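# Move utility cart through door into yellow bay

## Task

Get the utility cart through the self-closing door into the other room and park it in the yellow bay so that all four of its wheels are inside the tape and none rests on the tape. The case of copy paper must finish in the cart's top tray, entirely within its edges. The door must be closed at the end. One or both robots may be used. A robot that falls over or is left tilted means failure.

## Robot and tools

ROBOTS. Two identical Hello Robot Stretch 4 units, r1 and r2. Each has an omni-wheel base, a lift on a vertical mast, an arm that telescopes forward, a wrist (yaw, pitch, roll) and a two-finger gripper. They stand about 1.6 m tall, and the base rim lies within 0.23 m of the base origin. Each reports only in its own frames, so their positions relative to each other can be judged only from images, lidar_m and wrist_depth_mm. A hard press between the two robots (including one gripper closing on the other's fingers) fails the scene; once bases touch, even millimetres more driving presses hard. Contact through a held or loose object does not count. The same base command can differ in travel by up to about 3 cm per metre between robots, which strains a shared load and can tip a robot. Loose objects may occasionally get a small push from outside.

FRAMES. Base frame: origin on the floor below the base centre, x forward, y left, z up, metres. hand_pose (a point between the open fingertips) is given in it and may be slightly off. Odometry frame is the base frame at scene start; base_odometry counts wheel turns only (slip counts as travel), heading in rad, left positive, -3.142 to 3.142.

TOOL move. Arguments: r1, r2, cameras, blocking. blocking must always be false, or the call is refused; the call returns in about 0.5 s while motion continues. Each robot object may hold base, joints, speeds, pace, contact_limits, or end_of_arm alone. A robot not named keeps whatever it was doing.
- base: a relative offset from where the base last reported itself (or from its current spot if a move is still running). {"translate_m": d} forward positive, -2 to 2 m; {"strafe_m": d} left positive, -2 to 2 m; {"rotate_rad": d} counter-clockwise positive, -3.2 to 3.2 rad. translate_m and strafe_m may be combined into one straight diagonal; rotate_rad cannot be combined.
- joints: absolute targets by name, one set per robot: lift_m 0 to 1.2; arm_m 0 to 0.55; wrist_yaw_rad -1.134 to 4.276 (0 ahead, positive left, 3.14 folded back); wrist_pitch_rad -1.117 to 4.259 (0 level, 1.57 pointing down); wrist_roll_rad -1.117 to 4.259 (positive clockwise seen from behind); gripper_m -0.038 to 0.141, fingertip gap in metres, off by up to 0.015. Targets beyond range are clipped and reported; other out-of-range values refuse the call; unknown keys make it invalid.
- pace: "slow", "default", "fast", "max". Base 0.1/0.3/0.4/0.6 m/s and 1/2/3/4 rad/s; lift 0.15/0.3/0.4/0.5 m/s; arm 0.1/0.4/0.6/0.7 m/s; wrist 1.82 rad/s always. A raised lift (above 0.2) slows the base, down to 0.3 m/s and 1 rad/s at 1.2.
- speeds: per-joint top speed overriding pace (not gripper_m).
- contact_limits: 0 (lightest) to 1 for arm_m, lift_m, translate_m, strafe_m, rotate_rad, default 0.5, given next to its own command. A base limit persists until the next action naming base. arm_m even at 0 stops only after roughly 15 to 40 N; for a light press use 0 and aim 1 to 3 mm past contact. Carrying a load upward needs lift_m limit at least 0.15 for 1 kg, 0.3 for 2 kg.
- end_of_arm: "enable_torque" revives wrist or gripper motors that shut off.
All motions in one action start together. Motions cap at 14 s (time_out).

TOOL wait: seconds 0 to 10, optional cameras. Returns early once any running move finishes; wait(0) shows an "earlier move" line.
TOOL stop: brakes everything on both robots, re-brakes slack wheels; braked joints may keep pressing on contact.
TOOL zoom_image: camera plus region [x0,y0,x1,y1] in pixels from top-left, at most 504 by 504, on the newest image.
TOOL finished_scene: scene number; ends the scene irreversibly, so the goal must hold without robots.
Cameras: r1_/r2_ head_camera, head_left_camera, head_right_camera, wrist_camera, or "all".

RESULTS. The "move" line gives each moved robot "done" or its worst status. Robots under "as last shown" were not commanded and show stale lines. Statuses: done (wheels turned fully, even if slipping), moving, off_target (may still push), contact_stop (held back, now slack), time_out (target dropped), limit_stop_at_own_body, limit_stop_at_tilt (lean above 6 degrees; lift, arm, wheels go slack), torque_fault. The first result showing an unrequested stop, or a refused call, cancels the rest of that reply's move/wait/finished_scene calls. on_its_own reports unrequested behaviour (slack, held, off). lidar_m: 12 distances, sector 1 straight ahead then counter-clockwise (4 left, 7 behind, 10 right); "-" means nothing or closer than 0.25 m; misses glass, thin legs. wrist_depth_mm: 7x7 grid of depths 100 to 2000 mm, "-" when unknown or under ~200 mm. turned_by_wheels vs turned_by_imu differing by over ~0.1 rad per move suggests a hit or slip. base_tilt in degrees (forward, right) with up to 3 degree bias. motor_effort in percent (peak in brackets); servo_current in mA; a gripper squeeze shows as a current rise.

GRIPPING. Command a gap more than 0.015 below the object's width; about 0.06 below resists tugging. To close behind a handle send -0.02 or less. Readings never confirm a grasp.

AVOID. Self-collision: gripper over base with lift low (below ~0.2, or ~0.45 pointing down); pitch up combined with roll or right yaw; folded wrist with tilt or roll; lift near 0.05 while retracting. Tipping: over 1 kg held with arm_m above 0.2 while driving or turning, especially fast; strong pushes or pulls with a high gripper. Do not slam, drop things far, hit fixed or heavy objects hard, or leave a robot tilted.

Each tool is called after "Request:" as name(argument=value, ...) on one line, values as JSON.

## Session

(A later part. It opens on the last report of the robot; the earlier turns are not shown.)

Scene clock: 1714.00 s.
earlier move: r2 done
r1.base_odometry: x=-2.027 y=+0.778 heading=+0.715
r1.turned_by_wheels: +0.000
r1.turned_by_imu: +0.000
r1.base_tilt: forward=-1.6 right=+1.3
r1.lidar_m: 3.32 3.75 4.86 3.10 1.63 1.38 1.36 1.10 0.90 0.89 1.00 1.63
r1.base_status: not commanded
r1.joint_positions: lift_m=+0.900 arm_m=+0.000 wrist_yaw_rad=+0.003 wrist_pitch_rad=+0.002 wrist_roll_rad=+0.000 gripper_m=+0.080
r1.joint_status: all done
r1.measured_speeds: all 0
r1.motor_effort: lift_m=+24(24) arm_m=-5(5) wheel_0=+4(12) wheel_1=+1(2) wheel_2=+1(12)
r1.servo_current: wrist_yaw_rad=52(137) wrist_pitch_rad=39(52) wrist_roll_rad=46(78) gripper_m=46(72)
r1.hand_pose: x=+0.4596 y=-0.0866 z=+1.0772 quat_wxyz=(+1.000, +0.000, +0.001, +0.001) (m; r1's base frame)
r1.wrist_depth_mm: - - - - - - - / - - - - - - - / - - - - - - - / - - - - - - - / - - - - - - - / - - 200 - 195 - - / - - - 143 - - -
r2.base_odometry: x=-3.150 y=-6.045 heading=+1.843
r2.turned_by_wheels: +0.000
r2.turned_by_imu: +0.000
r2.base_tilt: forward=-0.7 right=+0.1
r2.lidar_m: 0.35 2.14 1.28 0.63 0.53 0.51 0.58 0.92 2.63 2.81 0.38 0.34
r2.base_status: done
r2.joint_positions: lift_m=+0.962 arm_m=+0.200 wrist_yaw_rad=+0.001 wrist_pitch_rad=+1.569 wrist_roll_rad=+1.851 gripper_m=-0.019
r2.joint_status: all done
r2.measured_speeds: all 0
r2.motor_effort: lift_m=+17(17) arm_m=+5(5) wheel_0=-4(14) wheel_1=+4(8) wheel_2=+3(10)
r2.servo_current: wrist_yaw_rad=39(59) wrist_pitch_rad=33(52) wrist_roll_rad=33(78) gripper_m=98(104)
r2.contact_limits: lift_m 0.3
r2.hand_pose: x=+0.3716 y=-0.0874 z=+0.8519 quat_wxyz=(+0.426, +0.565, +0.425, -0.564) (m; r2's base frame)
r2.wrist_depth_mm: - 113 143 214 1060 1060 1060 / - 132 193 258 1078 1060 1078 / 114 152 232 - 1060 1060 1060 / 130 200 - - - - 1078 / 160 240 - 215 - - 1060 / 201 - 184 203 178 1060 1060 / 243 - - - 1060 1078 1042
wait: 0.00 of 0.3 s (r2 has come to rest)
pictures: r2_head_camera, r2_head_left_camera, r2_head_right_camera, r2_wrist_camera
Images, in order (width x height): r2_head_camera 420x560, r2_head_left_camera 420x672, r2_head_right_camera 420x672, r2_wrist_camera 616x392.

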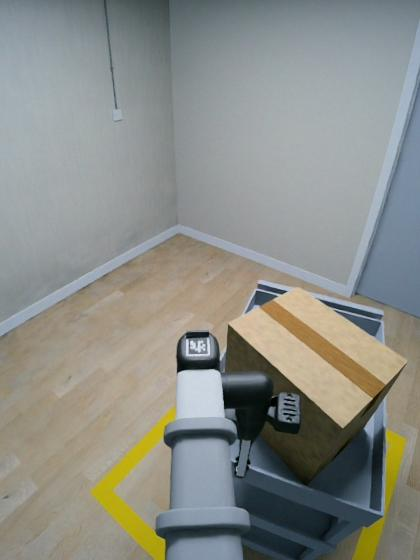

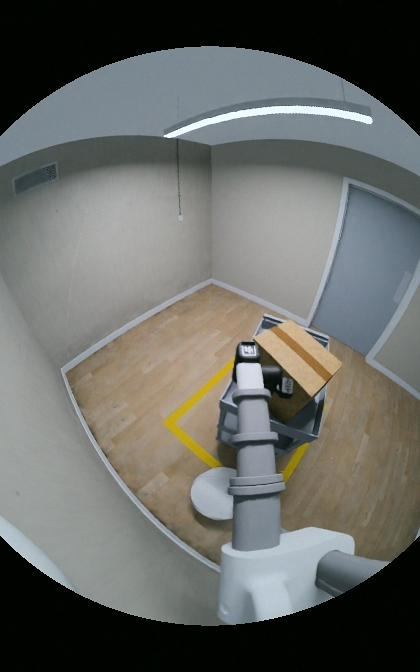

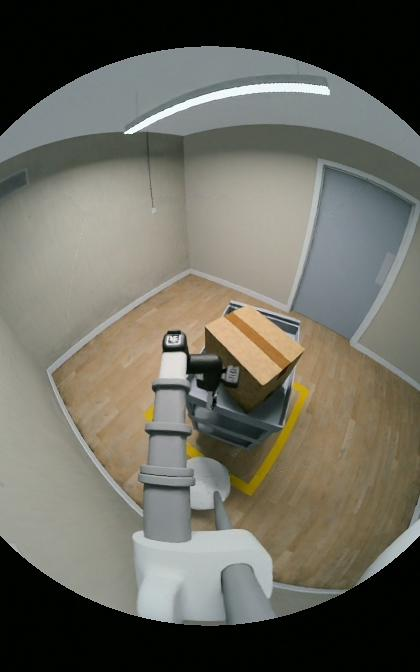

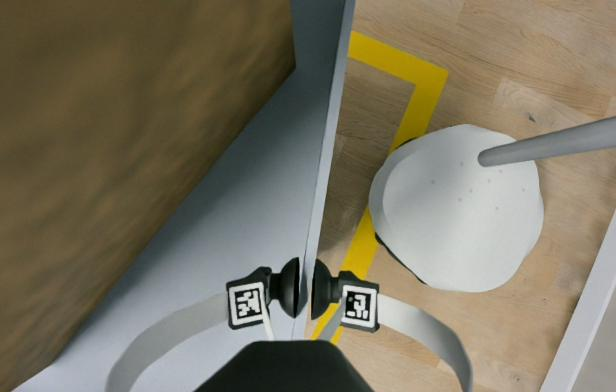

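Request:
move(r2={"base": {"translate_m": -0.008, "strafe_m": 0.088}, "pace": "slow"}, blocking=false)

Request:
wait(seconds=4, cameras=["r2_wrist_camera", "r2_head_camera", "r2_head_right_camera"])

Scene clock: 1769.87 s.
move: r2 moving
r1: as last shown
r1.lidar_m: 3.34 3.77 4.89 3.12 1.67 1.37 1.35 1.09 0.89 0.88 1.01 1.63
r1.motor_effort: lift_m=+24(24) arm_m=-5(5) wheel_0=+4(5) wheel_1=+1(2) wheel_2=+1(1)
r1.servo_current: wrist_yaw_rad=52(59) wrist_pitch_rad=39(46) wrist_roll_rad=46(65) gripper_m=46(46)
r2.base_odometry: x=-3.163 y=-6.050 heading=+1.843
r2.turned_by_wheels: +0.000
r2.turned_by_imu: +0.000
r2.base_tilt: forward=-0.7 right=+0.1
r2.lidar_m: 0.37 2.11 1.28 0.65 0.52 0.50 0.57 0.93 2.64 2.83 0.37 0.35
r2.base_status: translate_m moving; strafe_m moving
r2.joint_positions: lift_m=+0.962 arm_m=+0.200 wrist_yaw_rad=+0.001 wrist_pitch_rad=+1.569 wrist_roll_rad=+1.851 gripper_m=-0.019
r2.joint_status: not commanded
r2.measured_speeds: translate_m=-0.005 strafe_m=+0.054 rotate_rad=+0.000 lift_m=+0.000 arm_m=+0.000 wrist_yaw_rad=+0.000 wrist_pitch_rad=+0.000 wrist_roll_rad=+0.000
r2.motor_effort: lift_m=+17(17) arm_m=+5(5) wheel_0=-11(16) wheel_1=+6(8) wheel_2=+3(5)
r2.servo_current: wrist_yaw_rad=52(59) wrist_pitch_rad=46(46) wrist_roll_rad=52(59) gripper_m=98(104)
r2.contact_limits: lift_m 0.3
r2.hand_pose: x=+0.3716 y=-0.0874 z=+0.8519 quat_wxyz=(+0.426, +0.565, +0.425, -0.564) (m; r2's base frame)
r2.wrist_depth_mm: - 117 153 215 1098 1078 1060 / 107 135 198 247 1060 1060 1060 / 118 157 234 - 1060 1078 1078 / 135 196 - - - - 1078 / 163 242 - 215 - - 1042 / 208 252 185 205 179 1060 1078 / 254 - - - - - 1060
pictures: none

Scene clock: 1771.43 s.
earlier move: r2 done
r1.base_odometry: x=-2.027 y=+0.778 heading=+0.715
r1.turned_by_wheels: +0.000
r1.turned_by_imu: +0.000
r1.base_tilt: forward=-1.6 right=+1.3
r1.lidar_m: 3.34 3.76 4.91 3.09 1.66 1.38 1.38 1.10 0.89 0.89 1.01 1.59
r1.base_status: not commanded
r1.joint_positions: lift_m=+0.900 arm_m=+0.000 wrist_yaw_rad=+0.003 wrist_pitch_rad=+0.002 wrist_roll_rad=+0.000 gripper_m=+0.080
r1.joint_status: not commanded
r1.measured_speeds: all 0
r1.motor_effort: lift_m=+24(24) arm_m=-5(5) wheel_0=+4(5) wheel_1=+2(2) wheel_2=+1(1)
r1.servo_current: wrist_yaw_rad=39(65) wrist_pitch_rad=52(52) wrist_roll_rad=52(65) gripper_m=46(52)
r1.hand_pose: x=+0.4596 y=-0.0866 z=+1.0772 quat_wxyz=(+1.000, +0.000, +0.001, +0.001) (m; r1's base frame)
r1.wrist_depth_mm: - - - - - - - / - - - - - - - / - - - - - - - / - - - - - - - / - - - - - - - / - - 200 - 195 - - / - - - 143 - - -
r2.base_odometry: x=-3.232 y=-6.076 heading=+1.844
r2.turned_by_wheels: +0.001
r2.turned_by_imu: +0.000
r2.base_tilt: forward=-0.7 right=+0.1
r2.lidar_m: 0.35 2.07 1.14 0.57 0.45 0.43 0.51 0.83 2.69 2.87 0.35 0.31
r2.base_status: done
r2.joint_positions: lift_m=+0.962 arm_m=+0.200 wrist_yaw_rad=+0.000 wrist_pitch_rad=+1.571 wrist_roll_rad=+1.851 gripper_m=-0.019
r2.joint_status: not commanded
r2.measured_speeds: all 0
r2.motor_effort: lift_m=+17(17) arm_m=+5(5) wheel_0=-5(16) wheel_1=+5(9) wheel_2=+4(6)
r2.servo_current: wrist_yaw_rad=46(59) wrist_pitch_rad=39(46) wrist_roll_rad=59(59) gripper_m=104(104)
r2.contact_limits: lift_m 0.3
r2.hand_pose: x=+0.3709 y=-0.0874 z=+0.8519 quat_wxyz=(+0.425, +0.565, +0.425, -0.565) (m; r2's base frame)
r2.wrist_depth_mm: - 105 138 187 1078 1060 1078 / - 124 172 253 1078 1060 1078 / 113 145 224 - 1078 1078 1060 / 129 193 279 - - - 1060 / 171 240 - 214 1060 - 1060 / 222 - 183 202 178 1098 1060 / - - - - 1078 1078 991
wait: 1.57 of 4 s (r2 has come to rest)
pictures: r2_head_camera, r2_head_right_camera, r2_wrist_camera
Images, in order (width x height): r2_head_camera 420x560, r2_head_right_camera 420x672, r2_wrist_camera 616x392.

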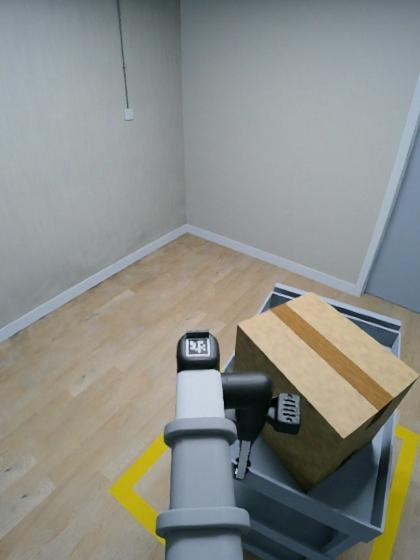

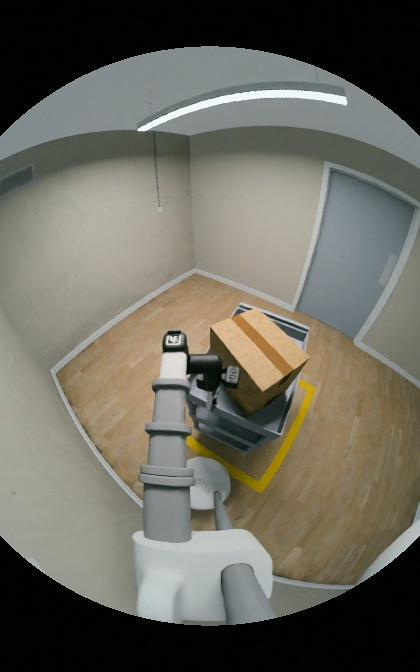

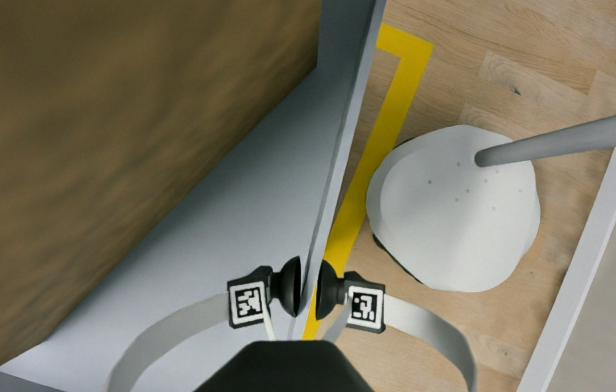

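Request:
move(r2={"joints": {"gripper_m": 0.06}}, blocking=false)

Request:
wait(seconds=1.5, cameras=["r2_wrist_camera"])

Request:
move(r2={"joints": {"lift_m": 1.16}, "contact_limits": {"lift_m": 0.3}}, blocking=false)

Request:
wait(seconds=2, cameras=["r2_wrist_camera", "r2_head_camera"])

Scene clock: 1793.70 s.
move: r2 moving
r1: as last shown
r1.lidar_m: 3.34 3.75 4.90 3.08 1.67 1.38 1.37 1.11 0.88 0.89 1.03 1.59
r1.motor_effort: lift_m=+24(24) arm_m=-5(5) wheel_0=+4(5) wheel_1=+1(2) wheel_2=+1(1)
r1.servo_current: wrist_yaw_rad=52(59) wrist_pitch_rad=33(52) wrist_roll_rad=46(59) gripper_m=39(46)
r2.base_odometry: x=-3.232 y=-6.076 heading=+1.844
r2.turned_by_wheels: +0.000
r2.turned_by_imu: +0.001
r2.base_tilt: forward=-0.7 right=+0.1
r2.lidar_m: 0.35 2.09 1.12 0.57 0.45 0.46 0.49 0.83 2.68 2.92 0.34 0.33
r2.base_status: not commanded
r2.joint_positions: lift_m=+0.962 arm_m=+0.200 wrist_yaw_rad=+0.000 wrist_pitch_rad=+1.571 wrist_roll_rad=+1.851 gripper_m=+0.005
r2.joint_status: gripper_m moving
r2.measured_speeds: all 0
r2.motor_effort: lift_m=+17(17) arm_m=+5(5) wheel_0=-5(5) wheel_1=+5(5) wheel_2=+4(4)
r2.servo_current: wrist_yaw_rad=33(52) wrist_pitch_rad=39(39) wrist_roll_rad=52(52) gripper_m=59(98)
r2.contact_limits: lift_m 0.3
r2.hand_pose: x=+0.3708 y=-0.0874 z=+0.8519 quat_wxyz=(+0.425, +0.565, +0.425, -0.565) (m; r2's base frame)
r2.wrist_depth_mm: - 105 138 188 1060 1060 1060 / - 124 172 254 1078 1078 1078 / 113 146 224 - 1060 1060 1060 / 129 198 281 - - - 1078 / 170 242 - 215 1078 - 1078 / 228 - 186 208 183 1078 1060 / - - - - - 1078 991
pictures: none

Scene clock: 1794.73 s.
earlier move: r2 done
r1.base_odometry: x=-2.027 y=+0.778 heading=+0.715
r1.turned_by_wheels: +0.000
r1.turned_by_imu: +0.000
r1.base_tilt: forward=-1.6 right=+1.3
r1.lidar_m: 3.33 3.76 4.89 3.10 1.66 1.39 1.37 1.07 0.88 0.88 0.99 1.61
r1.base_status: not commanded
r1.joint_positions: lift_m=+0.900 arm_m=+0.000 wrist_yaw_rad=+0.003 wrist_pitch_rad=+0.002 wrist_roll_rad=+0.000 gripper_m=+0.080
r1.joint_status: not commanded
r1.measured_speeds: all 0
r1.motor_effort: lift_m=+24(24) arm_m=-5(5) wheel_0=+4(5) wheel_1=+1(2) wheel_2=+1(1)
r1.servo_current: wrist_yaw_rad=39(59) wrist_pitch_rad=39(52) wrist_roll_rad=46(65) gripper_m=46(46)
r1.hand_pose: x=+0.4596 y=-0.0866 z=+1.0772 quat_wxyz=(+1.000, +0.000, +0.001, +0.001) (m; r1's base frame)
r1.wrist_depth_mm: - - - - - - - / - - - - - - - / - - - - - - - / - - - - - - - / - - - - - - - / - - 200 - 195 - - / - - - 143 - - -
r2.base_odometry: x=-3.232 y=-6.076 heading=+1.844
r2.turned_by_wheels: +0.000
r2.turned_by_imu: +0.000
r2.base_tilt: forward=-0.7 right=+0.1
r2.lidar_m: 0.36 2.07 1.16 0.58 0.47 0.44 0.52 0.83 2.68 2.92 0.36 0.32
r2.base_status: not commanded
r2.joint_positions: lift_m=+0.962 arm_m=+0.200 wrist_yaw_rad=+0.000 wrist_pitch_rad=+1.571 wrist_roll_rad=+1.851 gripper_m=+0.060
r2.joint_status: all done
r2.measured_speeds: all 0
r2.motor_effort: lift_m=+17(17) arm_m=+5(5) wheel_0=-4(5) wheel_1=+5(5) wheel_2=+4(4)
r2.servo_current: wrist_yaw_rad=52(59) wrist_pitch_rad=39(52) wrist_roll_rad=46(65) gripper_m=46(98)
r2.contact_limits: lift_m 0.3
r2.hand_pose: x=+0.3708 y=-0.0874 z=+0.8519 quat_wxyz=(+0.425, +0.565, +0.425, -0.565) (m; r2's base frame)
r2.wrist_depth_mm: - 105 137 186 1078 1060 1078 / - 128 170 268 1025 1078 1042 / 113 146 224 - 1078 1060 1060 / 128 192 278 - - - 1060 / 171 240 - - 227 - 1060 / 224 - 189 213 190 1060 1060 / - 124 - - - 1060 991
wait: 1.03 of 1.5 s (r2 has come to rest)
pictures: r2_wrist_camera
Images, in order (width x height): r2_wrist_camera 616x392.

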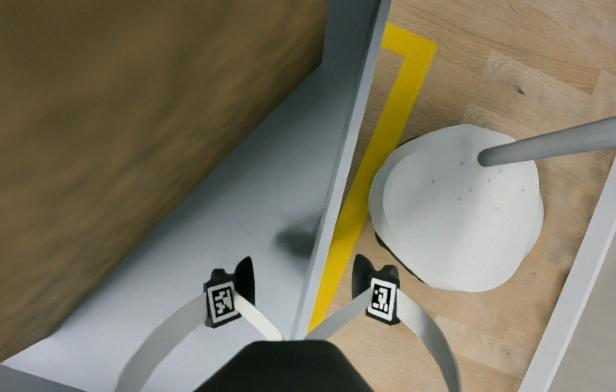

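Scene clock: 1795.23 s.
move: r2 moving
r1: as last shown
r1.lidar_m: 3.34 3.75 4.91 3.09 1.66 1.37 1.38 1.08 0.89 0.89 1.00 1.60
r1.motor_effort: lift_m=+24(24) arm_m=-5(5) wheel_0=+4(5) wheel_1=+2(2) wheel_2=+1(1)
r1.servo_current: wrist_yaw_rad=52(59) wrist_pitch_rad=39(46) wrist_roll_rad=33(59) gripper_m=46(46)
r1.wrist_depth_mm: - - - - - - - / - - - - - - - / - - - - - - - / - - - - - - - / - - - - - - - / - - 199 - 196 - - / - - - 143 - - -
r2.base_odometry: x=-3.232 y=-6.076 heading=+1.844
r2.turned_by_wheels: +0.000
r2.turned_by_imu: +0.000
r2.base_tilt: forward=-0.7 right=+0.1
r2.lidar_m: 0.33 2.08 1.14 0.57 0.44 0.45 0.51 0.82 2.69 2.89 0.36 0.33
r2.base_status: not commanded
r2.joint_positions: lift_m=+1.000 arm_m=+0.200 wrist_yaw_rad=+0.000 wrist_pitch_rad=+1.571 wrist_roll_rad=+1.851 gripper_m=+0.060
r2.joint_status: lift_m moving
r2.measured_speeds: translate_m=+0.000 strafe_m=+0.000 rotate_rad=+0.000 lift_m=+0.146 arm_m=+0.000 wrist_yaw_rad=+0.000 wrist_pitch_rad=+0.000 wrist_roll_rad=+0.000
r2.motor_effort: lift_m=+27(27) arm_m=+5(5) wheel_0=-4(4) wheel_1=+5(5) wheel_2=+4(5)
r2.servo_current: wrist_yaw_rad=46(52) wrist_pitch_rad=33(52) wrist_roll_rad=39(59) gripper_m=46(59)
r2.contact_limits: lift_m 0.3
r2.hand_pose: x=+0.3708 y=-0.0874 z=+0.8895 quat_wxyz=(+0.425, +0.565, +0.425, -0.565) (m; r2's base frame)
r2.wrist_depth_mm: - 105 137 186 1078 1098 1098 / - 128 170 271 1098 1098 1078 / 113 146 236 - 1098 1098 1098 / 128 194 310 - - - 1098 / 170 243 - - 1118 - 1098 / 226 - 189 245 190 1118 1060 / 298 125 - - - 1098 1008
pictures: none

Scene clock: 1796.63 s.
earlier move: r2 done
r1.base_odometry: x=-2.027 y=+0.778 heading=+0.715
r1.turned_by_wheels: +0.000
r1.turned_by_imu: +0.000
r1.base_tilt: forward=-1.6 right=+1.3
r1.lidar_m: 3.33 3.77 4.90 3.08 1.64 1.37 1.37 1.09 0.90 0.87 1.02 1.63
r1.base_status: not commanded
r1.joint_positions: lift_m=+0.900 arm_m=+0.000 wrist_yaw_rad=+0.003 wrist_pitch_rad=+0.002 wrist_roll_rad=+0.000 gripper_m=+0.080
r1.joint_status: not commanded
r1.measured_speeds: all 0
r1.motor_effort: lift_m=+24(24) arm_m=-5(5) wheel_0=+4(5) wheel_1=+2(2) wheel_2=+1(1)
r1.servo_current: wrist_yaw_rad=52(65) wrist_pitch_rad=46(46) wrist_roll_rad=46(65) gripper_m=46(52)
r1.hand_pose: x=+0.4596 y=-0.0866 z=+1.0772 quat_wxyz=(+1.000, +0.000, +0.001, +0.001) (m; r1's base frame)
r1.wrist_depth_mm: - - - - - - - / - - - - - - - / - - - - - - - / - - - - - - - / - - - - - - - / - - 200 - 195 - - / - - - 143 - - -
r2.base_odometry: x=-3.232 y=-6.076 heading=+1.844
r2.turned_by_wheels: +0.000
r2.turned_by_imu: +0.000
r2.base_tilt: forward=-0.7 right=+0.1
r2.lidar_m: 0.35 2.09 1.16 0.57 0.46 0.45 0.52 0.80 2.69 2.89 0.33 0.34
r2.base_status: not commanded
r2.joint_positions: lift_m=+1.160 arm_m=+0.200 wrist_yaw_rad=+0.000 wrist_pitch_rad=+1.571 wrist_roll_rad=+1.851 gripper_m=+0.060
r2.joint_status: all done
r2.measured_speeds: all 0
r2.motor_effort: lift_m=+21(27) arm_m=+5(5) wheel_0=-4(4) wheel_1=+5(5) wheel_2=+4(5)
r2.servo_current: wrist_yaw_rad=59(65) wrist_pitch_rad=39(52) wrist_roll_rad=39(59) gripper_m=52(59)
r2.contact_limits: lift_m 0.3
r2.hand_pose: x=+0.3708 y=-0.0874 z=+1.0495 quat_wxyz=(+0.425, +0.565, +0.425, -0.565) (m; r2's base frame)
r2.wrist_depth_mm: 204 204 204 204 1255 1255 1281 / 204 204 204 274 1255 1255 1255 / 204 204 238 413 1229 1255 1229 / 204 204 384 - - 1255 1229 / 204 286 - 480 1255 1281 1182 / 229 415 191 1255 190 1229 - / 1255 1281 449 - - 1281 -
wait: 1.40 of 2 s (r2 has come to rest)
pictures: r2_head_camera, r2_wrist_camera
Images, in order (width x height): r2_head_camera 420x560, r2_wrist_camera 616x392.

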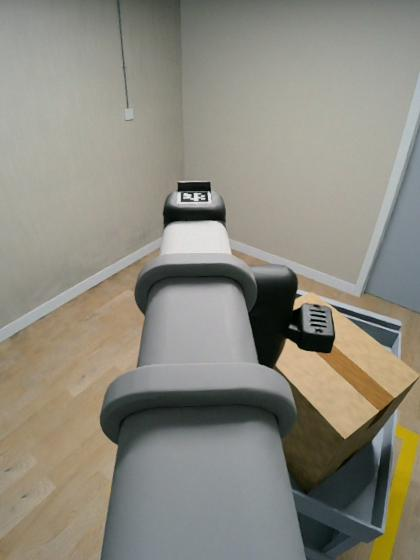

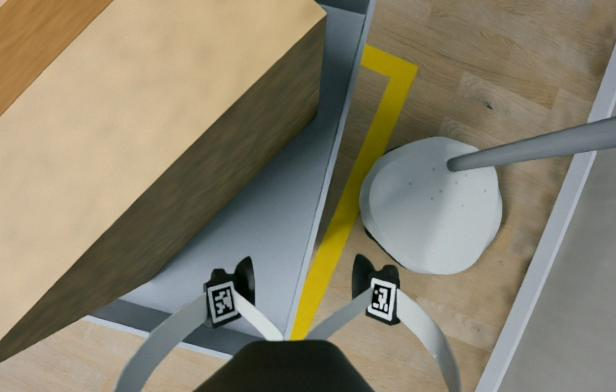

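Request:
move(r2={"joints": {"arm_m": 0.0, "lift_m": 1.18}}, blocking=false)

Request:
wait(seconds=1.5)

Request:
move(r2={"base": {"translate_m": -0.601, "strafe_m": -0.670}}, blocking=false)

Request:
wait(seconds=6)

Request:
move(r2={"joints": {"lift_m": 0.45}}, blocking=false)

Request:
wait(seconds=4, cameras=["r2_head_camera", "r2_head_left_camera", "r2_head_right_camera"])

Scene clock: 1817.17 s.
move: r2 moving
r1: as last shown
r1.base_tilt: forward=-1.6 right=+1.2
r1.lidar_m: 3.33 3.75 4.92 3.10 1.65 1.35 1.35 1.08 0.90 0.88 1.00 1.63
r1.servo_current: wrist_yaw_rad=39(59) wrist_pitch_rad=39(46) wrist_roll_rad=33(65) gripper_m=46(46)
r2.base_odometry: x=-3.232 y=-6.076 heading=+1.844
r2.turned_by_wheels: +0.000
r2.turned_by_imu: +0.000
r2.base_tilt: forward=-0.7 right=+0.1
r2.lidar_m: 0.34 2.06 1.13 0.58 0.45 0.44 0.52 0.82 2.66 2.91 0.35 0.32
r2.base_status: not commanded
r2.joint_positions: lift_m=+1.180 arm_m=+0.149 wrist_yaw_rad=+0.000 wrist_pitch_rad=+1.571 wrist_roll_rad=+1.851 gripper_m=+0.060
r2.joint_status: lift_m moving; arm_m moving
r2.measured_speeds: translate_m=+0.000 strafe_m=+0.000 rotate_rad=+0.000 lift_m=+0.009 arm_m=-0.195 wrist_yaw_rad=+0.000 wrist_pitch_rad=+0.000 wrist_roll_rad=+0.000
r2.motor_effort: lift_m=+21(24) arm_m=-10(10) wheel_0=-3(4) wheel_1=+5(5) wheel_2=+4(4)
r2.servo_current: wrist_yaw_rad=39(59) wrist_pitch_rad=39(46) wrist_roll_rad=33(59) gripper_m=52(52)
r2.hand_pose: x=+0.3203 y=-0.0874 z=+1.0695 quat_wxyz=(+0.425, +0.565, +0.425, -0.565) (m; r2's base frame)
r2.wrist_depth_mm: 225 224 223 469 1308 1281 1255 / 225 224 224 500 1255 1255 1255 / 226 224 307 1281 1281 1281 634 / 226 256 402 1308 - 1255 1229 / 227 366 - 1281 220 1281 1160 / 320 452 189 1281 190 1255 - / 1308 1308 459 - - 1255 -
pictures: none

Scene clock: 1818.37 s.
earlier move: r2 done
r1.base_odometry: x=-2.027 y=+0.778 heading=+0.715
r1.turned_by_wheels: +0.000
r1.turned_by_imu: +0.000
r1.base_tilt: forward=-1.6 right=+1.3
r1.lidar_m: 3.31 3.76 4.91 3.10 1.68 1.36 1.37 1.10 0.88 0.88 1.03 1.64
r1.base_status: not commanded
r1.joint_positions: lift_m=+0.900 arm_m=+0.000 wrist_yaw_rad=+0.003 wrist_pitch_rad=+0.002 wrist_roll_rad=+0.000 gripper_m=+0.080
r1.joint_status: not commanded
r1.measured_speeds: all 0
r1.motor_effort: lift_m=+24(24) arm_m=-4(5) wheel_0=+4(5) wheel_1=+1(2) wheel_2=+1(1)
r1.servo_current: wrist_yaw_rad=33(65) wrist_pitch_rad=39(52) wrist_roll_rad=52(65) gripper_m=46(46)
r1.hand_pose: x=+0.4596 y=-0.0866 z=+1.0772 quat_wxyz=(+1.000, +0.000, +0.001, +0.001) (m; r1's base frame)
r1.wrist_depth_mm: - - - - - - - / - - - - - - - / - - - - - - - / - - - - - - - / - - - - - - - / - - 200 - 195 - - / - - - 143 - - -
r2.base_odometry: x=-3.232 y=-6.076 heading=+1.844
r2.turned_by_wheels: +0.000
r2.turned_by_imu: +0.000
r2.base_tilt: forward=-0.7 right=+0.1
r2.lidar_m: 0.37 2.07 1.17 0.58 0.48 0.46 0.51 0.81 2.69 2.89 0.34 0.31
r2.base_status: not commanded
r2.joint_positions: lift_m=+1.180 arm_m=+0.000 wrist_yaw_rad=+0.000 wrist_pitch_rad=+1.571 wrist_roll_rad=+1.851 gripper_m=+0.060
r2.joint_status: all done
r2.measured_speeds: all 0
r2.motor_effort: lift_m=+21(24) arm_m=-7(11) wheel_0=-3(4) wheel_1=+5(5) wheel_2=+4(4)
r2.servo_current: wrist_yaw_rad=52(59) wrist_pitch_rad=46(46) wrist_roll_rad=46(59) gripper_m=46(52)
r2.hand_pose: x=+0.1710 y=-0.0874 z=+1.0695 quat_wxyz=(+0.425, +0.565, +0.425, -0.565) (m; r2's base frame)
r2.wrist_depth_mm: 439 473 1281 1255 1281 1281 1255 / 330 - 1281 1281 1255 1308 1255 / 272 402 - 1281 1281 1281 343 / 319 430 1138 1281 750 1229 325 / 392 - 1060 1308 220 1308 - / 488 - 190 1255 191 1229 - / 469 136 - - - - -
wait: 1.20 of 1.5 s (r2 has come to rest)
pictures: none

Scene clock: 1818.87 s.
move: r2 moving
r1: as last shown
r1.lidar_m: 3.34 3.77 4.90 3.09 1.66 1.38 1.38 1.07 0.90 0.89 1.01 1.64
r1.motor_effort: lift_m=+24(24) arm_m=-5(5) wheel_0=+4(4) wheel_1=+1(2) wheel_2=+1(1)
r1.servo_current: wrist_yaw_rad=39(72) wrist_pitch_rad=46(46) wrist_roll_rad=59(59) gripper_m=39(52)
r2.base_odometry: x=-3.204 y=-6.091 heading=+1.844
r2.turned_by_wheels: +0.000
r2.turned_by_imu: +0.000
r2.base_tilt: forward=-0.7 right=+0.1
r2.lidar_m: 0.36 2.11 1.15 0.58 0.46 0.45 0.51 0.83 2.66 2.89 0.35 0.34
r2.base_status: translate_m moving; strafe_m moving
r2.joint_positions: lift_m=+1.180 arm_m=+0.000 wrist_yaw_rad=+0.000 wrist_pitch_rad=+1.571 wrist_roll_rad=+1.851 gripper_m=+0.060
r2.joint_status: not commanded
r2.measured_speeds: translate_m=-0.083 strafe_m=-0.091 rotate_rad=+0.001 lift_m=+0.000 arm_m=+0.000 wrist_yaw_rad=+0.000 wrist_pitch_rad=+0.000 wrist_roll_rad=+0.000
r2.motor_effort: lift_m=+21(21) arm_m=-7(7) wheel_0=+3(10) wheel_1=-10(11) wheel_2=+10(10)
r2.servo_current: wrist_yaw_rad=46(52) wrist_pitch_rad=39(46) wrist_roll_rad=46(59) gripper_m=52(52)
r2.hand_pose: x=+0.1710 y=-0.0874 z=+1.0695 quat_wxyz=(+0.425, +0.565, +0.425, -0.565) (m; r2's base frame)
r2.wrist_depth_mm: 469 1281 1281 1255 1255 1255 1255 / 399 - 1281 1281 1255 1255 1308 / 301 439 - 1281 1281 1281 1138 / 298 410 1098 1308 778 1255 324 / 389 - 1118 1281 220 1281 - / 462 - 191 1281 190 1205 - / - 125 - - - - -
pictures: none

Scene clock: 1822.83 s.
earlier move: r2 done
r1.base_odometry: x=-2.027 y=+0.778 heading=+0.715
r1.turned_by_wheels: +0.000
r1.turned_by_imu: +0.000
r1.base_tilt: forward=-1.6 right=+1.3
r1.lidar_m: 3.35 3.76 4.91 3.08 1.65 1.39 1.37 1.12 0.89 0.87 0.98 1.62
r1.base_status: not commanded
r1.joint_positions: lift_m=+0.900 arm_m=+0.000 wrist_yaw_rad=+0.003 wrist_pitch_rad=+0.002 wrist_roll_rad=+0.000 gripper_m=+0.080
r1.joint_status: not commanded
r1.measured_speeds: all 0
r1.motor_effort: lift_m=+24(24) arm_m=-5(5) wheel_0=+4(5) wheel_1=+1(2) wheel_2=+1(1)
r1.servo_current: wrist_yaw_rad=46(72) wrist_pitch_rad=39(52) wrist_roll_rad=46(65) gripper_m=39(52)
r1.hand_pose: x=+0.4596 y=-0.0866 z=+1.0772 quat_wxyz=(+1.000, +0.000, +0.001, +0.001) (m; r1's base frame)
r1.wrist_depth_mm: - - - - - - - / - - - - - - - / - - - - - - - / - - - - - - - / - - - - - - - / - - 200 - 195 - - / - - - 143 - - -
r2.base_odometry: x=-2.425 y=-6.474 heading=+1.844
r2.turned_by_wheels: +0.000
r2.turned_by_imu: -0.001
r2.base_tilt: forward=-0.7 right=+0.1
r2.lidar_m: 0.95 0.87 1.07 0.53 0.41 0.41 0.47 0.78 1.79 2.00 2.41 2.37
r2.base_status: done
r2.joint_positions: lift_m=+1.180 arm_m=+0.000 wrist_yaw_rad=+0.000 wrist_pitch_rad=+1.571 wrist_roll_rad=+1.851 gripper_m=+0.060
r2.joint_status: not commanded
r2.measured_speeds: all 0
r2.motor_effort: lift_m=+21(21) arm_m=-7(7) wheel_0=+4(11) wheel_1=-2(12) wheel_2=+5(12)
r2.servo_current: wrist_yaw_rad=46(59) wrist_pitch_rad=39(46) wrist_roll_rad=52(59) gripper_m=59(59)
r2.hand_pose: x=+0.1710 y=-0.0874 z=+1.0696 quat_wxyz=(+0.425, +0.565, +0.425, -0.565) (m; r2's base frame)
r2.wrist_depth_mm: 1281 1308 1308 1308 1281 1281 1281 / 1308 1281 1308 1281 1281 1281 1229 / 1308 1308 1255 1281 1281 1281 338 / 1281 1281 1281 1281 759 1182 - / 1281 1281 1308 1308 220 1255 - / 1308 1281 194 1281 190 - - / 1281 1308 1281 - - - -
wait: 3.97 of 6 s (r2 has come to rest)
pictures: none

Scene clock: 1823.33 s.
move: r2 moving
r1: as last shown
r1.lidar_m: 3.34 3.77 4.89 3.11 1.67 1.38 1.38 1.09 0.90 0.88 1.02 1.62
r1.motor_effort: lift_m=+24(24) arm_m=-5(5) wheel_0=+4(5) wheel_1=+2(2) wheel_2=+1(1)
r1.servo_current: wrist_yaw_rad=59(65) wrist_pitch_rad=39(52) wrist_roll_rad=46(59) gripper_m=39(46)
r1.wrist_depth_mm: - - - - - - - / - - - - - - - / - - - - - - - / - - - - - - - / - - - - - - - / - - 199 - 195 - - / - - - 143 - - -
r2.base_odometry: x=-2.425 y=-6.474 heading=+1.844
r2.turned_by_wheels: +0.000
r2.turned_by_imu: +0.000
r2.base_tilt: forward=-0.7 right=+0.0
r2.lidar_m: 0.95 0.85 1.05 0.54 0.43 0.41 0.47 0.78 1.80 1.97 2.38 2.35
r2.base_status: not commanded
r2.joint_positions: lift_m=+1.142 arm_m=+0.000 wrist_yaw_rad=+0.000 wrist_pitch_rad=+1.571 wrist_roll_rad=+1.851 gripper_m=+0.060
r2.joint_status: lift_m moving
r2.measured_speeds: translate_m=+0.000 strafe_m=+0.000 rotate_rad=+0.000 lift_m=-0.146 arm_m=+0.000 wrist_yaw_rad=+0.000 wrist_pitch_rad=+0.000 wrist_roll_rad=+0.000
r2.motor_effort: lift_m=+13(18) arm_m=-7(7) wheel_0=+5(5) wheel_1=-2(2) wheel_2=+5(5)
r2.servo_current: wrist_yaw_rad=52(59) wrist_pitch_rad=39(46) wrist_roll_rad=52(52) gripper_m=52(59)
r2.hand_pose: x=+0.1710 y=-0.0874 z=+1.0322 quat_wxyz=(+0.425, +0.565, +0.425, -0.565) (m; r2's base frame)
r2.wrist_depth_mm: 1281 1229 1255 1255 1255 1229 1255 / 1281 1281 1281 1255 1255 1255 1229 / 1255 1255 1255 1255 1255 1281 345 / 1281 1229 1255 1255 - 1182 312 / 1255 1255 1229 1281 - 1229 - / 1255 1229 192 1281 191 1255 - / 1255 1255 1255 - - - -
pictures: none

Scene clock: 1826.53 s.
earlier move: r2 done
r1.base_odometry: x=-2.027 y=+0.778 heading=+0.715
r1.turned_by_wheels: +0.000
r1.turned_by_imu: +0.000
r1.base_tilt: forward=-1.6 right=+1.3
r1.lidar_m: 3.34 3.76 4.91 3.09 1.65 1.38 1.35 1.07 0.88 0.88 1.00 1.62
r1.base_status: not commanded
r1.joint_positions: lift_m=+0.900 arm_m=+0.000 wrist_yaw_rad=+0.003 wrist_pitch_rad=+0.002 wrist_roll_rad=+0.000 gripper_m=+0.080
r1.joint_status: not commanded
r1.measured_speeds: all 0
r1.motor_effort: lift_m=+24(24) arm_m=-5(5) wheel_0=+4(5) wheel_1=+1(2) wheel_2=+1(1)
r1.servo_current: wrist_yaw_rad=52(72) wrist_pitch_rad=39(52) wrist_roll_rad=59(72) gripper_m=39(52)
r1.hand_pose: x=+0.4596 y=-0.0866 z=+1.0772 quat_wxyz=(+1.000, +0.000, +0.001, +0.001) (m; r1's base frame)
r1.wrist_depth_mm: - - - - - - - / - - - - - - - / - - - - - - - / - - - - - - - / - - - - - - - / - - 200 - 195 - - / - - - 143 - - -
r2.base_odometry: x=-2.425 y=-6.474 heading=+1.844
r2.turned_by_wheels: +0.000
r2.turned_by_imu: +0.000
r2.base_tilt: forward=-0.7 right=+0.0
r2.lidar_m: 0.97 0.85 1.07 0.53 0.43 0.42 0.48 0.76 1.81 1.96 2.41 2.38
r2.base_status: not commanded
r2.joint_positions: lift_m=+0.450 arm_m=+0.000 wrist_yaw_rad=+0.000 wrist_pitch_rad=+1.571 wrist_roll_rad=+1.851 gripper_m=+0.060
r2.joint_status: all done
r2.measured_speeds: all 0
r2.motor_effort: lift_m=+14(18) arm_m=-7(7) wheel_0=+4(5) wheel_1=-2(3) wheel_2=+5(5)
r2.servo_current: wrist_yaw_rad=46(65) wrist_pitch_rad=39(52) wrist_roll_rad=39(59) gripper_m=52(59)
r2.hand_pose: x=+0.1710 y=-0.0874 z=+0.3401 quat_wxyz=(+0.425, +0.565, +0.425, -0.565) (m; r2's base frame)
r2.wrist_depth_mm: 569 569 569 564 564 564 559 / 569 564 564 569 564 564 559 / 569 569 564 559 355 351 347 / 564 569 564 384 351 353 351 / 569 564 564 355 351 353 349 / 569 564 196 353 191 351 353 / 569 569 569 - 353 351 353
wait: 3.20 of 4 s (r2 has come to rest)
pictures: r2_head_camera, r2_head_left_camera, r2_head_right_camera
Images, in order (width x height): r2_head_camera 420x560, r2_head_left_camera 420x672, r2_head_right_camera 420x672.

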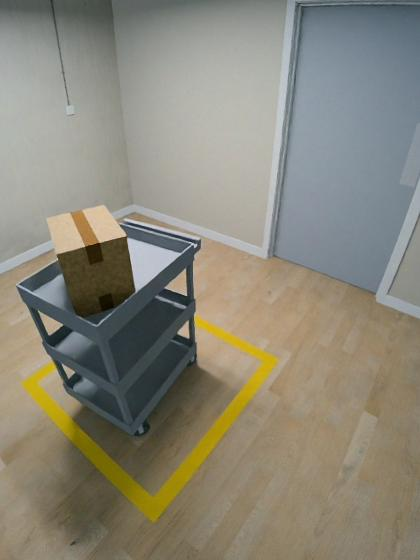

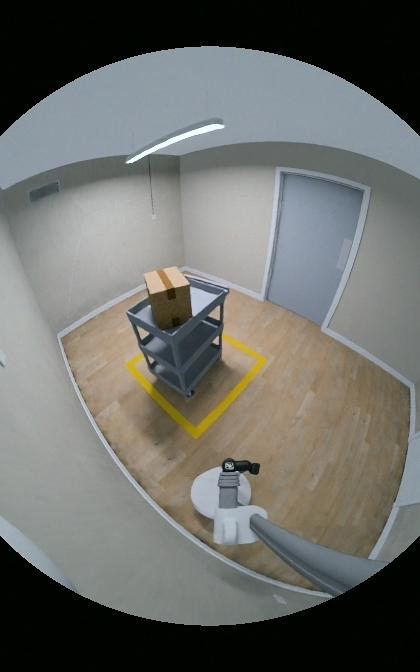

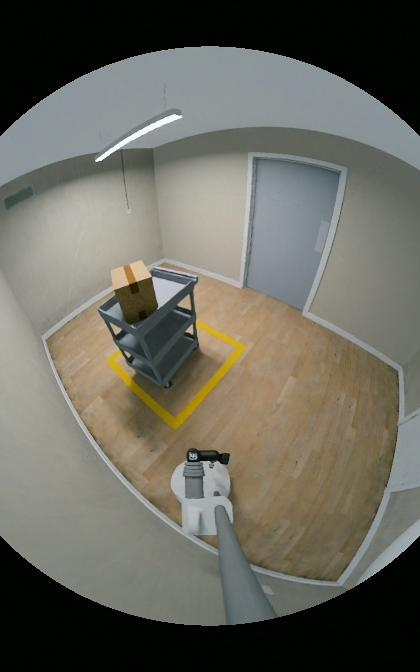

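Request:
zoom_image(camera="r2_head_camera", region=[10, 190, 290, 530])

Request:
zoom_image(camera="r2_head_camera", region=[110, 300, 290, 450])

Request:
zoom_image(camera="r2_head_camera", region=[10, 180, 220, 420])

Request:
zoom_image(camera="r2_head_camera", region=[250, 0, 420, 320])

Scaled by 1.482 from the camera's 420x560 image, which has a finer 1200x1600 frame.

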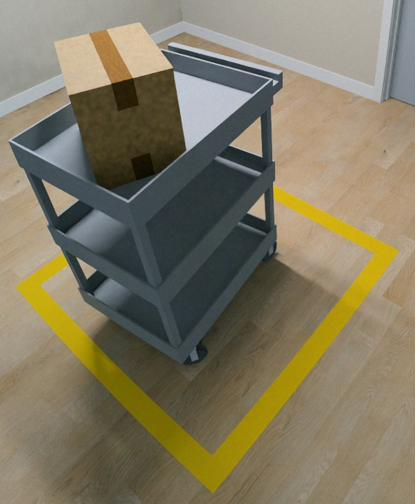

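Scaled by 2.800 from the camera's 420x560 image, which has a finer 1200x1600 frame.

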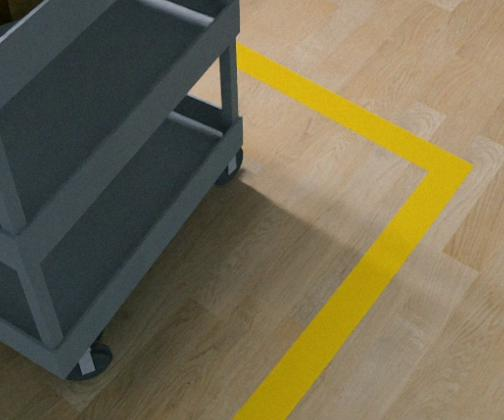

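Scaled by 2.100 from the camera's 420x560 image, which has a finer 1200x1600 frame.

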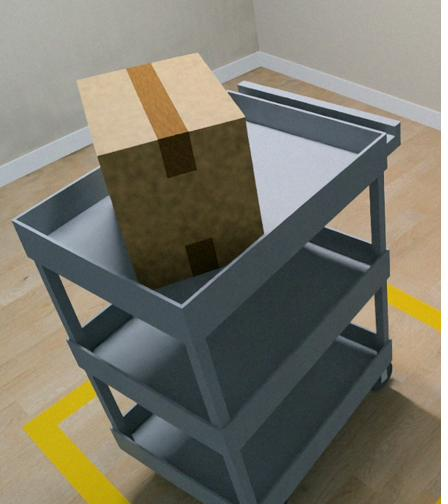

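Scaled by 1.575 from the camera's 420x560 image, which has a finer 1200x1600 frame.

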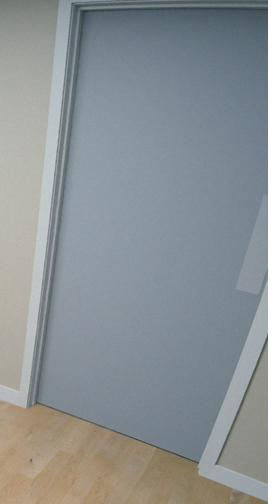

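Request:
move(r1={"base": {"rotate_rad": -1.3}}, blocking=false)

Request:
wait(seconds=2.5, cameras=["r1_head_camera", "r1_head_left_camera"])

Scene clock: 1858.03 s.
move: r1 moving
r1.base_odometry: x=-2.028 y=+0.778 heading=+0.475
r1.turned_by_wheels: -0.240
r1.turned_by_imu: -0.241
r1.base_tilt: forward=-1.6 right=+1.3
r1.lidar_m: 3.19 3.44 4.62 4.88 2.04 1.45 1.37 1.35 0.95 0.88 0.93 1.28
r1.base_status: rotate_rad moving
r1.joint_positions: lift_m=+0.900 arm_m=+0.000 wrist_yaw_rad=+0.003 wrist_pitch_rad=+0.002 wrist_roll_rad=+0.000 gripper_m=+0.080
r1.joint_status: not commanded
r1.measured_speeds: translate_m=-0.002 strafe_m=-0.001 rotate_rad=-0.926 lift_m=+0.000 arm_m=+0.000 wrist_yaw_rad=+0.000 wrist_pitch_rad=+0.000 wrist_roll_rad=+0.000
r1.motor_effort: lift_m=+24(24) arm_m=-5(5) wheel_0=+7(8) wheel_1=+9(9) wheel_2=+7(7)
r1.servo_current: wrist_yaw_rad=65(65) wrist_pitch_rad=39(46) wrist_roll_rad=52(65) gripper_m=46(46)
r1.hand_pose: x=+0.4596 y=-0.0866 z=+1.0772 quat_wxyz=(+1.000, +0.000, +0.001, +0.001) (m; r1's base frame)
r1.wrist_depth_mm: - - - - - - - / - - - - - - - / - - - - - - 1138 / - - - - - - 1205 / - - - - - - 1160 / - - 200 - 195 - - / - - - 143 - - -
r2: as last shown
r2.base_tilt: forward=-0.7 right=+0.1
r2.lidar_m: 0.97 0.85 1.04 0.51 0.42 0.41 0.48 0.74 1.81 1.98 2.39 2.38
r2.motor_effort: lift_m=+14(14) arm_m=-7(7) wheel_0=+4(5) wheel_1=-2(2) wheel_2=+5(5)
r2.servo_current: wrist_yaw_rad=39(59) wrist_pitch_rad=39(46) wrist_roll_rad=46(65) gripper_m=46(59)
r2.wrist_depth_mm: 564 564 564 564 564 569 564 / 564 559 564 564 564 559 564 / 574 569 564 569 355 351 347 / 564 564 569 387 351 351 351 / 569 569 564 355 355 353 353 / 569 569 196 353 190 353 353 / 569 564 564 - 351 353 351
pictures: none

Scene clock: 1859.47 s.
earlier move: r1 done
r1.base_odometry: x=-2.027 y=+0.778 heading=-0.585
r1.turned_by_wheels: -1.059
r1.turned_by_imu: -1.066
r1.base_tilt: forward=-1.6 right=+1.3
r1.lidar_m: 0.91 1.22 3.11 3.44 4.57 4.86 2.07 1.46 1.40 1.35 0.95 0.89
r1.base_status: done
r1.joint_positions: lift_m=+0.900 arm_m=+0.000 wrist_yaw_rad=+0.003 wrist_pitch_rad=+0.002 wrist_roll_rad=+0.000 gripper_m=+0.080
r1.joint_status: not commanded
r1.measured_speeds: all 0
r1.motor_effort: lift_m=+24(24) arm_m=-5(5) wheel_0=+3(9) wheel_1=+1(9) wheel_2=+1(8)
r1.servo_current: wrist_yaw_rad=52(65) wrist_pitch_rad=39(46) wrist_roll_rad=52(65) gripper_m=39(46)
r1.hand_pose: x=+0.4596 y=-0.0867 z=+1.0772 quat_wxyz=(+1.000, +0.000, +0.001, +0.001) (m; r1's base frame)
r1.wrist_depth_mm: - - - - - - - / - - - - - - - / - - - - - - - / - - - - - - - / - - - 768 - - - / - - 194 759 187 - - / - 149 - 137 - - -
r2.base_odometry: x=-2.425 y=-6.474 heading=+1.844
r2.turned_by_wheels: +0.000
r2.turned_by_imu: +0.000
r2.base_tilt: forward=-0.7 right=+0.1
r2.lidar_m: 0.93 0.86 1.04 0.55 0.42 0.41 0.47 0.74 1.80 1.96 2.40 2.38
r2.base_status: not commanded
r2.joint_positions: lift_m=+0.450 arm_m=+0.000 wrist_yaw_rad=+0.000 wrist_pitch_rad=+1.571 wrist_roll_rad=+1.851 gripper_m=+0.060
r2.joint_status: not commanded
r2.measured_speeds: all 0
r2.motor_effort: lift_m=+14(14) arm_m=-6(7) wheel_0=+4(5) wheel_1=-2(2) wheel_2=+5(5)
r2.servo_current: wrist_yaw_rad=33(65) wrist_pitch_rad=39(46) wrist_roll_rad=39(65) gripper_m=46(59)
r2.hand_pose: x=+0.1710 y=-0.0874 z=+0.3401 quat_wxyz=(+0.425, +0.565, +0.425, -0.565) (m; r2's base frame)
r2.wrist_depth_mm: 564 569 564 559 564 564 559 / 564 559 569 564 559 564 559 / 569 564 569 559 353 355 347 / 564 564 564 384 351 351 351 / 564 569 559 353 351 353 353 / 569 569 196 355 190 351 351 / 569 569 564 - 351 349 351
wait: 1.43 of 2.5 s (r1 has come to rest)
pictures: r1_head_camera, r1_head_left_camera
Images, in order (width x height): r1_head_camera 420x560, r1_head_left_camera 420x672.

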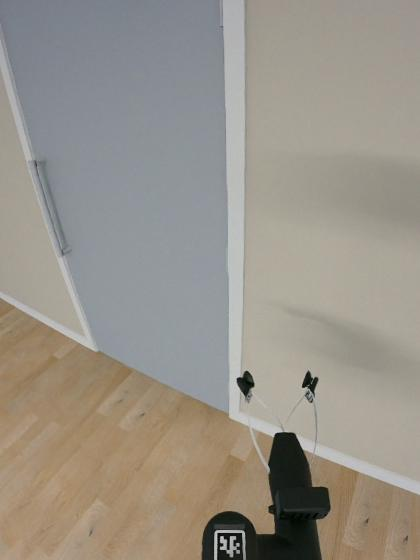

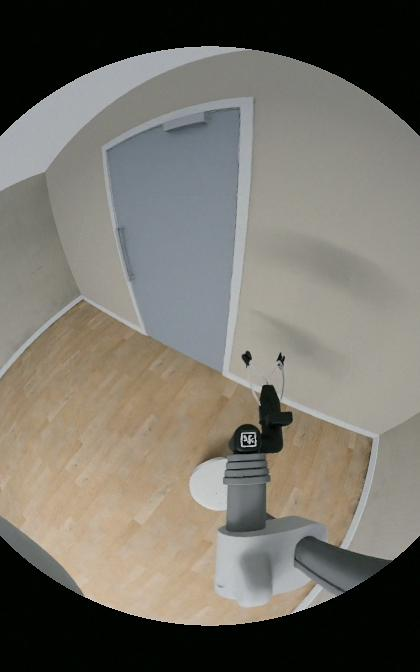

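Door shut.

Request:
finished_scene(scene=1)

The scene is finished: the task was done.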